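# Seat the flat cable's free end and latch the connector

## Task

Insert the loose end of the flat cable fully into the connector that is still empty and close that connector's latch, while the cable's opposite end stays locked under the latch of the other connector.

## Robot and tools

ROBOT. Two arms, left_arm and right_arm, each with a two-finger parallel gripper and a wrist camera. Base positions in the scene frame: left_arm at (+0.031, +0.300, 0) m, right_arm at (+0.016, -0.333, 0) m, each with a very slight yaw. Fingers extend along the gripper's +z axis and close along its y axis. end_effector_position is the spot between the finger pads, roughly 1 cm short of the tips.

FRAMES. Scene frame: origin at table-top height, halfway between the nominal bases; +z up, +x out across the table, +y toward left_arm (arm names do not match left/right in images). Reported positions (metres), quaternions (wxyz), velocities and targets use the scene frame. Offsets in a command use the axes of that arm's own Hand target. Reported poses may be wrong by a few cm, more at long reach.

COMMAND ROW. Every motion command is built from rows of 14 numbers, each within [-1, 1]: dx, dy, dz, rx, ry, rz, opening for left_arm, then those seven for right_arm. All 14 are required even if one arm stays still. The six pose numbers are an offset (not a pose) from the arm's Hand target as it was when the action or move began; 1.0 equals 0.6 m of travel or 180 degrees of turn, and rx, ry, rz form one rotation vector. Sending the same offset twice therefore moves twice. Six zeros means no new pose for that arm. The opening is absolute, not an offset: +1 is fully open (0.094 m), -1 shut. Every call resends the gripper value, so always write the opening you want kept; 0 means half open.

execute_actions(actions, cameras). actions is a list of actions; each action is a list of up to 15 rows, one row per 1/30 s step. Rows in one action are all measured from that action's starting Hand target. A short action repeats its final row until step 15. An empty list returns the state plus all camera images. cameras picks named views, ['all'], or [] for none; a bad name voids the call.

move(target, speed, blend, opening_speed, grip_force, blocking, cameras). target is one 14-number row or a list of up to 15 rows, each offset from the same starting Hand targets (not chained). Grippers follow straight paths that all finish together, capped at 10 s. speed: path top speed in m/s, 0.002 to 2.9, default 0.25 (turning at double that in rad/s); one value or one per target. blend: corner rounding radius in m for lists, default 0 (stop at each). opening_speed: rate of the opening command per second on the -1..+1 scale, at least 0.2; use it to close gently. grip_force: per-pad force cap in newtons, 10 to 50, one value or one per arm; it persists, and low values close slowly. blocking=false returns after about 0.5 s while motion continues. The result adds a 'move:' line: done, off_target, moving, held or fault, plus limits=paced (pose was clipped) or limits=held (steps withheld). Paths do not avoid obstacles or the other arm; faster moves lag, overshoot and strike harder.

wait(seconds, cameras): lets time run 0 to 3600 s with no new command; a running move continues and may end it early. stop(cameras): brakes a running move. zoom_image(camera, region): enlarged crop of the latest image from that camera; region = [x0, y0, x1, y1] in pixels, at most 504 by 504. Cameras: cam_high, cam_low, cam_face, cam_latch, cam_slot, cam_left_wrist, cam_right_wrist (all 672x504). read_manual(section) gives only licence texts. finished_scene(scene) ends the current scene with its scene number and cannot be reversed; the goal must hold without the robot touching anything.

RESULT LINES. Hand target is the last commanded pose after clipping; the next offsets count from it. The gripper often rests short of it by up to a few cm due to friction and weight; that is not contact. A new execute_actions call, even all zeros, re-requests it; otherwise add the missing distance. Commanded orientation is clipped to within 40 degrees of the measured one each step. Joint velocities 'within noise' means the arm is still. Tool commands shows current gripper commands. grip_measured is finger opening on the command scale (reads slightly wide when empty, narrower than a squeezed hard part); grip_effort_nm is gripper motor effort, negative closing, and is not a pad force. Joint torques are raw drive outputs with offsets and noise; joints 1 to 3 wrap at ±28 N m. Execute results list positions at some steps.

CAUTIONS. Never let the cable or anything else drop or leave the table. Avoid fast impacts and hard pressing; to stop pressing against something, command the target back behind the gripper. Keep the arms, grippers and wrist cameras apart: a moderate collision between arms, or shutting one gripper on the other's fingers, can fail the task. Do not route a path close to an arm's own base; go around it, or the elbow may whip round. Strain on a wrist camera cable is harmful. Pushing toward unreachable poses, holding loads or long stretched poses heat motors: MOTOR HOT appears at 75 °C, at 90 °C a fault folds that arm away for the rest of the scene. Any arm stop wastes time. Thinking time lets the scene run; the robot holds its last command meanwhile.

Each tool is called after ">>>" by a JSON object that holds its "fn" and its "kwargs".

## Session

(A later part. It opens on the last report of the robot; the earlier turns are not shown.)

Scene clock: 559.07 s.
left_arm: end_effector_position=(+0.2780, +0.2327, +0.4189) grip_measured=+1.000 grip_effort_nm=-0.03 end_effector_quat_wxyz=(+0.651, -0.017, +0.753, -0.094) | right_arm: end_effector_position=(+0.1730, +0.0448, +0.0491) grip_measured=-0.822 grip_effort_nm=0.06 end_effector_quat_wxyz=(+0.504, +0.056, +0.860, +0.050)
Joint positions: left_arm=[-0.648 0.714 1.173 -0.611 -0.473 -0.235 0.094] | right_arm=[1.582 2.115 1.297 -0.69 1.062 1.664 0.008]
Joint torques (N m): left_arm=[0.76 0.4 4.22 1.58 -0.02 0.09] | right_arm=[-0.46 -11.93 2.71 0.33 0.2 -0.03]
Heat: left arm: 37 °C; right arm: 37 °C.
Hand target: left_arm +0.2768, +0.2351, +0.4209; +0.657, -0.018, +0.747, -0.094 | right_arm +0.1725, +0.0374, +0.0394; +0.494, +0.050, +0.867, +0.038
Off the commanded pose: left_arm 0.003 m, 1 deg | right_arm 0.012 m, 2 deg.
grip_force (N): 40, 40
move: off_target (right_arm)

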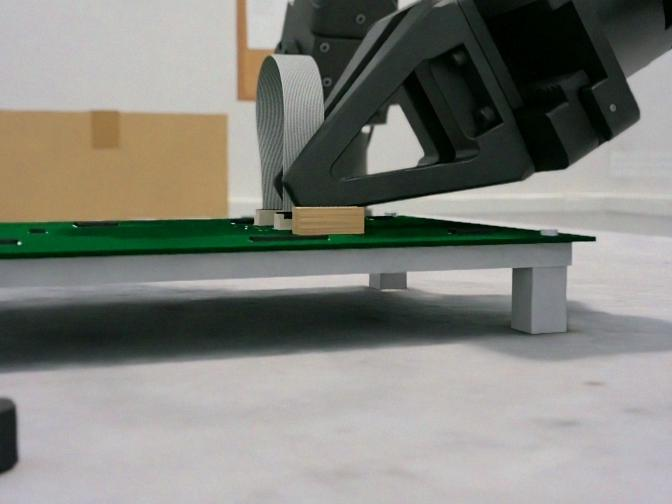

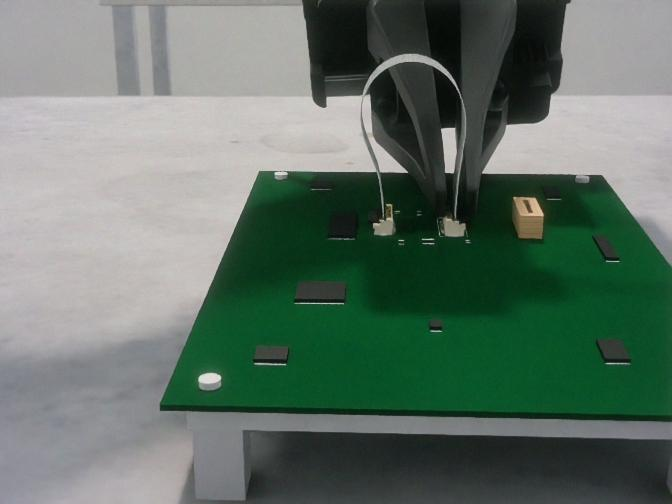

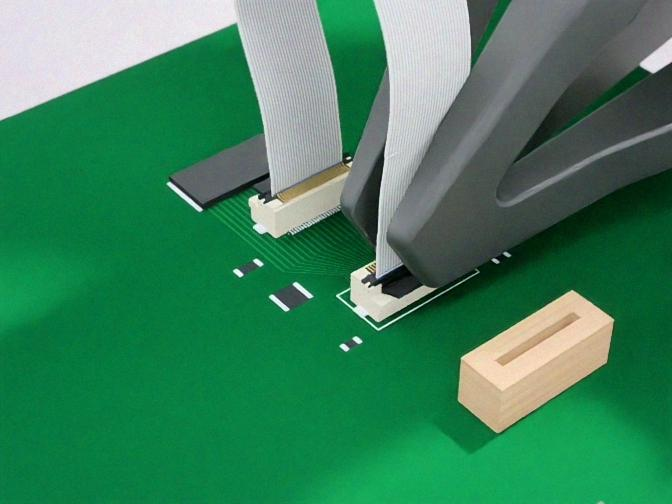

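>>> {"fn": "move", "kwargs": {"target": [0,0,0,0,0,0,1,0.009,-0.004,0.005,0,0,0,-0.82], "speed": 0.04}}

>>> {"fn": "move", "kwargs": {"target": [0,0,0,0,0,0,1,0.009,-0.004,0.005,0,0,0,-0.82], "speed": 0.04, "cameras": ["cam_face","cam_latch","cam_slot"]}}

>>> {"fn": "zoom_image", "kwargs": {"camera": "cam_latch", "region": [390, 140, 510, 250]}}

>>> {"fn": "zoom_image", "kwargs": {"camera": "cam_slot", "region": [330, 210, 490, 330]}}

Scene clock: 564.10 s.
left_arm: end_effector_position=(+0.2780, +0.2327, +0.4189) grip_measured=+1.000 grip_effort_nm=-0.04 end_effector_quat_wxyz=(+0.651, -0.017, +0.753, -0.094) | right_arm: end_effector_position=(+0.1739, +0.0441, +0.0478) grip_measured=-0.820 grip_effort_nm=-0.04 end_effector_quat_wxyz=(+0.509, +0.059, +0.857, +0.055)
Joint positions: left_arm=[-0.648 0.714 1.173 -0.611 -0.473 -0.235 0.094] | right_arm=[1.582 2.115 1.283 -0.666 1.073 1.664 0.008]
Joint torques (N m): left_arm=[0.73 0.46 4.16 1.58 -0.01 0.09] | right_arm=[-0.25 -11 2.71 0.34 0.1 0.04]
Heat: left arm: 37 °C; right arm: 37 °C.
Hand target: left_arm +0.2768, +0.2351, +0.4209; +0.657, -0.018, +0.747, -0.094 | right_arm +0.1723, +0.0358, +0.0330; +0.494, +0.050, +0.867, +0.038
Off the commanded pose: left_arm 0.003 m, 1 deg | right_arm 0.017 m, 3 deg.
grip_force (N): 40, 40
move: off_target (right_arm)

Scene clock: 564.77 s.
left_arm: end_effector_position=(+0.2780, +0.2327, +0.4189) grip_measured=+1.000 grip_effort_nm=-0.03 end_effector_quat_wxyz=(+0.651, -0.017, +0.753, -0.094) | right_arm: end_effector_position=(+0.1742, +0.0438, +0.0470) grip_measured=-0.820 grip_effort_nm=-0.06 end_effector_quat_wxyz=(+0.512, +0.060, +0.855, +0.058)
Joint positions: left_arm=[-0.648 0.714 1.173 -0.611 -0.473 -0.235 0.094] | right_arm=[1.583 2.115 1.271 -0.647 1.082 1.664 0.008]
Joint torques (N m): left_arm=[0.79 0.42 4.18 1.59 0 0.09] | right_arm=[-0.35 -10.21 2.48 0.38 -0.01 0.06]
Heat: left arm: 37 °C; right arm: 37 °C.
Hand target: left_arm +0.2768, +0.2351, +0.4209; +0.657, -0.018, +0.747, -0.094 | right_arm +0.1720, +0.0341, +0.0267; +0.494, +0.050, +0.867, +0.038
Off the commanded pose: left_arm 0.003 m, 1 deg | right_arm 0.023 m, 4 deg.
grip_force (N): 40, 40
move: off_target (right_arm)

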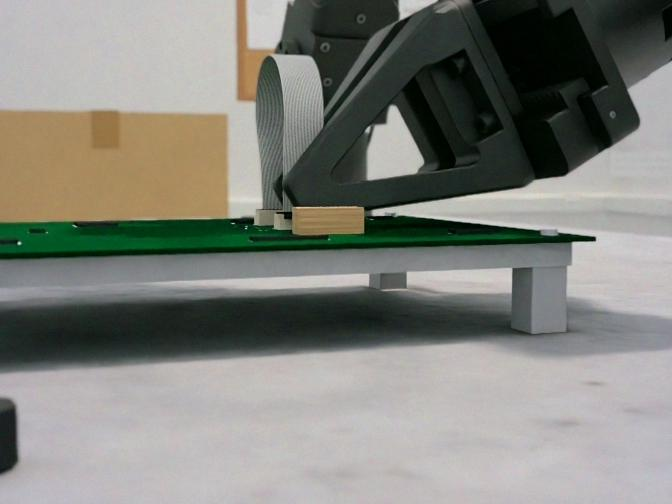

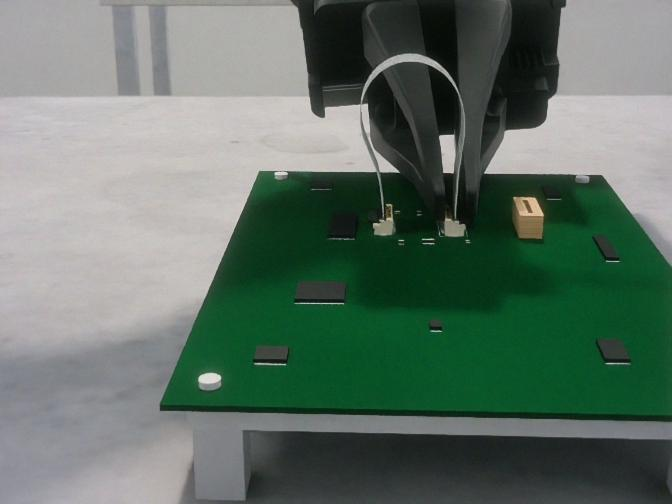

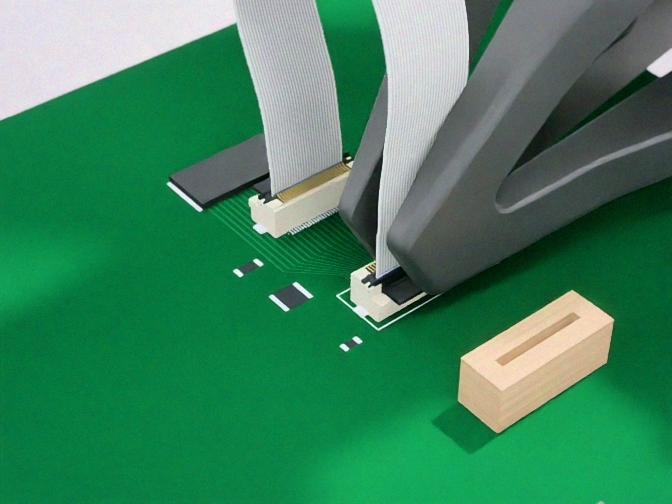

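Scaled by 4.200.

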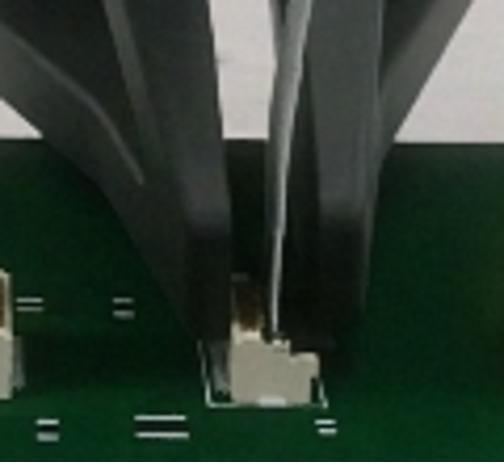

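Scaled by 3.150.

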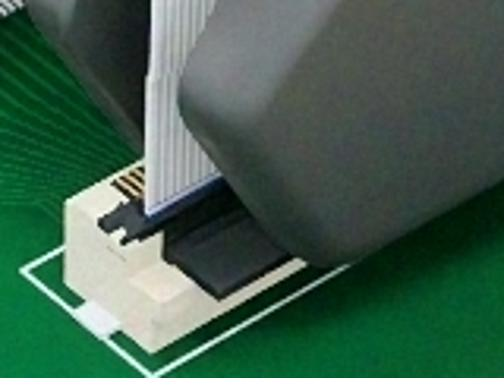

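>>> {"fn": "move", "kwargs": {"target": [0,0,0,0,0,0,1,0.012,-0.004,0.0065,0,0,0,-0.82], "speed": 0.04, "cameras": ["cam_slot","cam_latch"]}}

>>> {"fn": "zoom_image", "kwargs": {"camera": "cam_slot", "region": [330, 210, 490, 330]}}

>>> {"fn": "zoom_image", "kwargs": {"camera": "cam_latch", "region": [390, 140, 510, 250]}}

Scene clock: 568.10 s.
left_arm: end_effector_position=(+0.2780, +0.2327, +0.4189) grip_measured=+1.000 grip_effort_nm=-0.04 end_effector_quat_wxyz=(+0.651, -0.017, +0.753, -0.094) | right_arm: end_effector_position=(+0.1741, +0.0436, +0.0465) grip_measured=-0.819 grip_effort_nm=-0.07 end_effector_quat_wxyz=(+0.518, +0.061, +0.851, +0.064)
Joint positions: left_arm=[-0.648 0.714 1.173 -0.611 -0.473 -0.235 0.094] | right_arm=[1.587 2.115 1.257 -0.623 1.097 1.664 0.008]
Joint torques (N m): left_arm=[0.8 0.4 4.16 1.58 0 0.09] | right_arm=[-0.58 -8.8 2.44 0.41 -0.13 0.08]
Heat: left arm: 37 °C; right arm: 36 °C.
Hand target: left_arm +0.2768, +0.2351, +0.4209; +0.657, -0.018, +0.747, -0.094 | right_arm +0.1716, +0.0326, +0.0182; +0.494, +0.050, +0.867, +0.038
Off the commanded pose: left_arm 0.003 m, 1 deg | right_arm 0.030 m, 5 deg.
grip_force (N): 40, 40
move: off_target (right_arm)
Images, in order (width x height): cam_latch 672x504, cam_slot 672x504.

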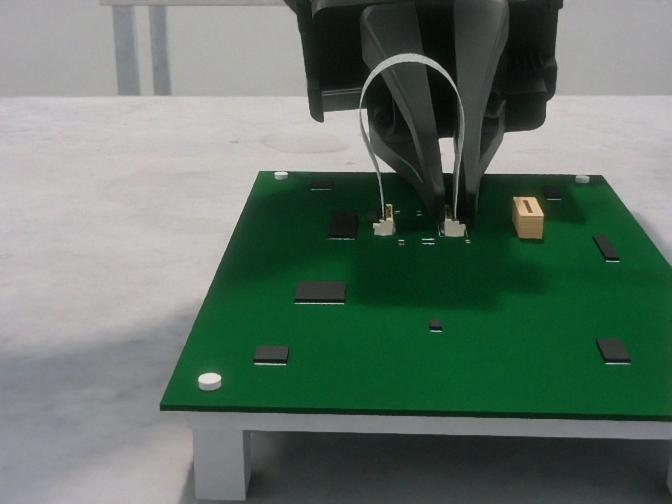

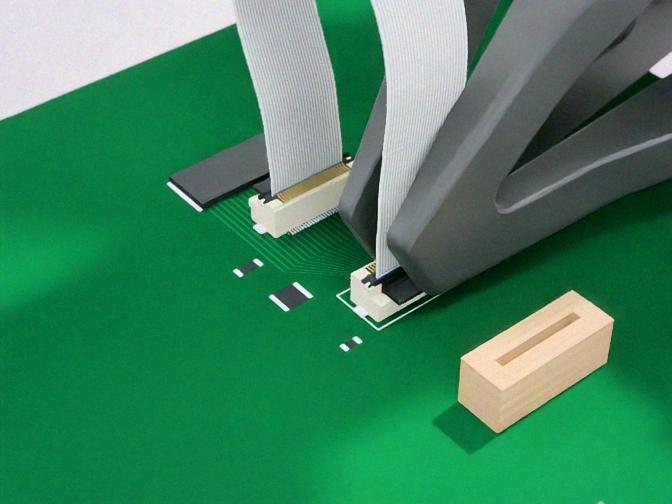

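Scaled by 3.150.

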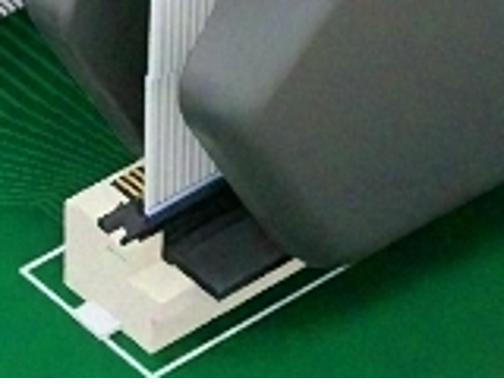

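Scaled by 4.200.

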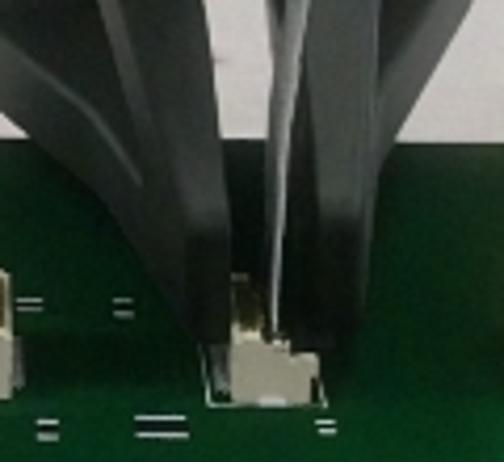

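>>> {"fn": "move", "kwargs": {"target": [[0,0,0,0,0,0,1,-0.056,0.0173,-0.034,0,0,0,-0.78],[0,0,0,0,0,0,1,-0.056,0.0173,-0.18,0,0,0,-0.78]], "speed": 0.06, "cameras": ["cam_face","cam_latch","cam_slot"]}}

>>> {"fn": "zoom_image", "kwargs": {"camera": "cam_slot", "region": [230, 130, 490, 330]}}

>>> {"fn": "zoom_image", "kwargs": {"camera": "cam_latch", "region": [360, 190, 480, 250]}}

Scene clock: 578.00 s.
left_arm: end_effector_position=(+0.2780, +0.2327, +0.4189) grip_measured=+1.000 grip_effort_nm=-0.03 end_effector_quat_wxyz=(+0.651, -0.017, +0.753, -0.094) | right_arm: end_effector_position=(+0.0980, +0.0308, +0.0971) grip_measured=-0.782 grip_effort_nm=0.06 end_effector_quat_wxyz=(+0.490, +0.047, +0.870, +0.028)
Joint positions: left_arm=[-0.648 0.714 1.173 -0.611 -0.473 -0.235 0.094] | right_arm=[1.777 2.107 1.511 -1.277 0.997 2.038 0.01]
Joint torques (N m): left_arm=[0.8 0.42 4.21 1.58 0.01 0.07] | right_arm=[0.68 -11.28 6.69 -0.42 0.48 0.16]
Heat: left arm: 37 °C; right arm: 36 °C.
Hand target: left_arm +0.2768, +0.2351, +0.4209; +0.657, -0.018, +0.747, -0.094 | right_arm +0.0962, +0.0371, +0.1031; +0.494, +0.050, +0.867, +0.037
Off the commanded pose: left_arm 0.003 m, 1 deg | right_arm 0.009 m, 1 deg.
grip_force (N): 40, 40
move: done

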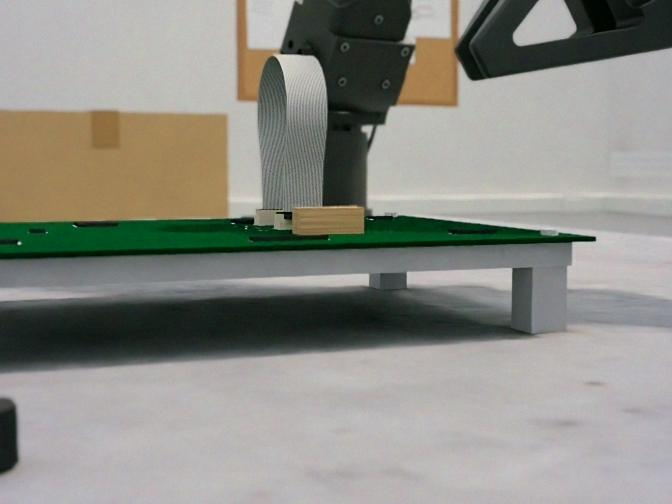

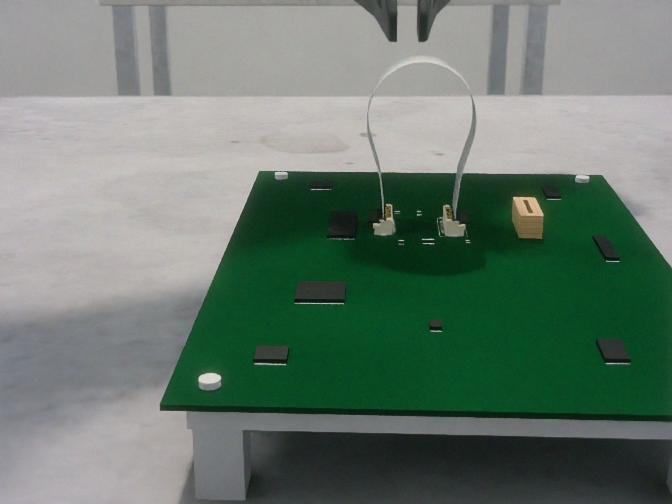

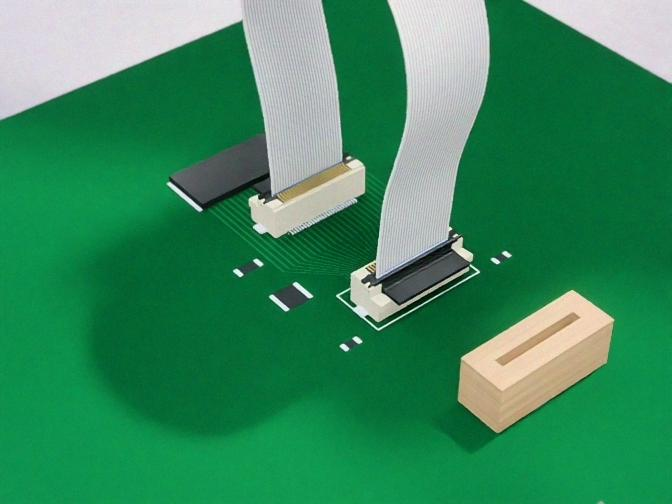

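Scaled by 1.938.

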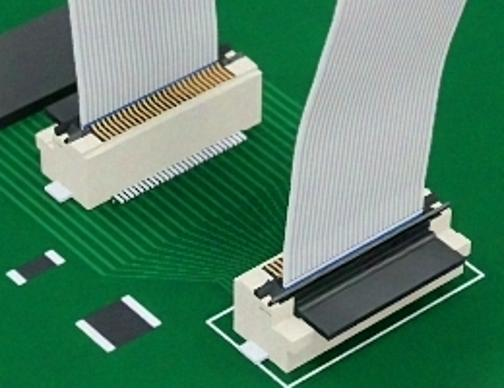

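Scaled by 4.200.

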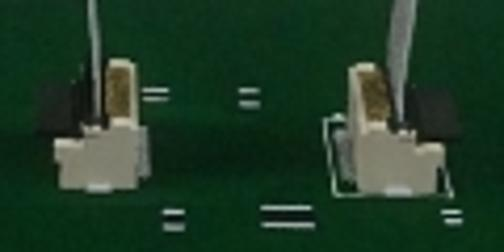

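>>> {"fn": "finished_scene", "kwargs": {"scene": 1}}

The scene is finished: the task was done.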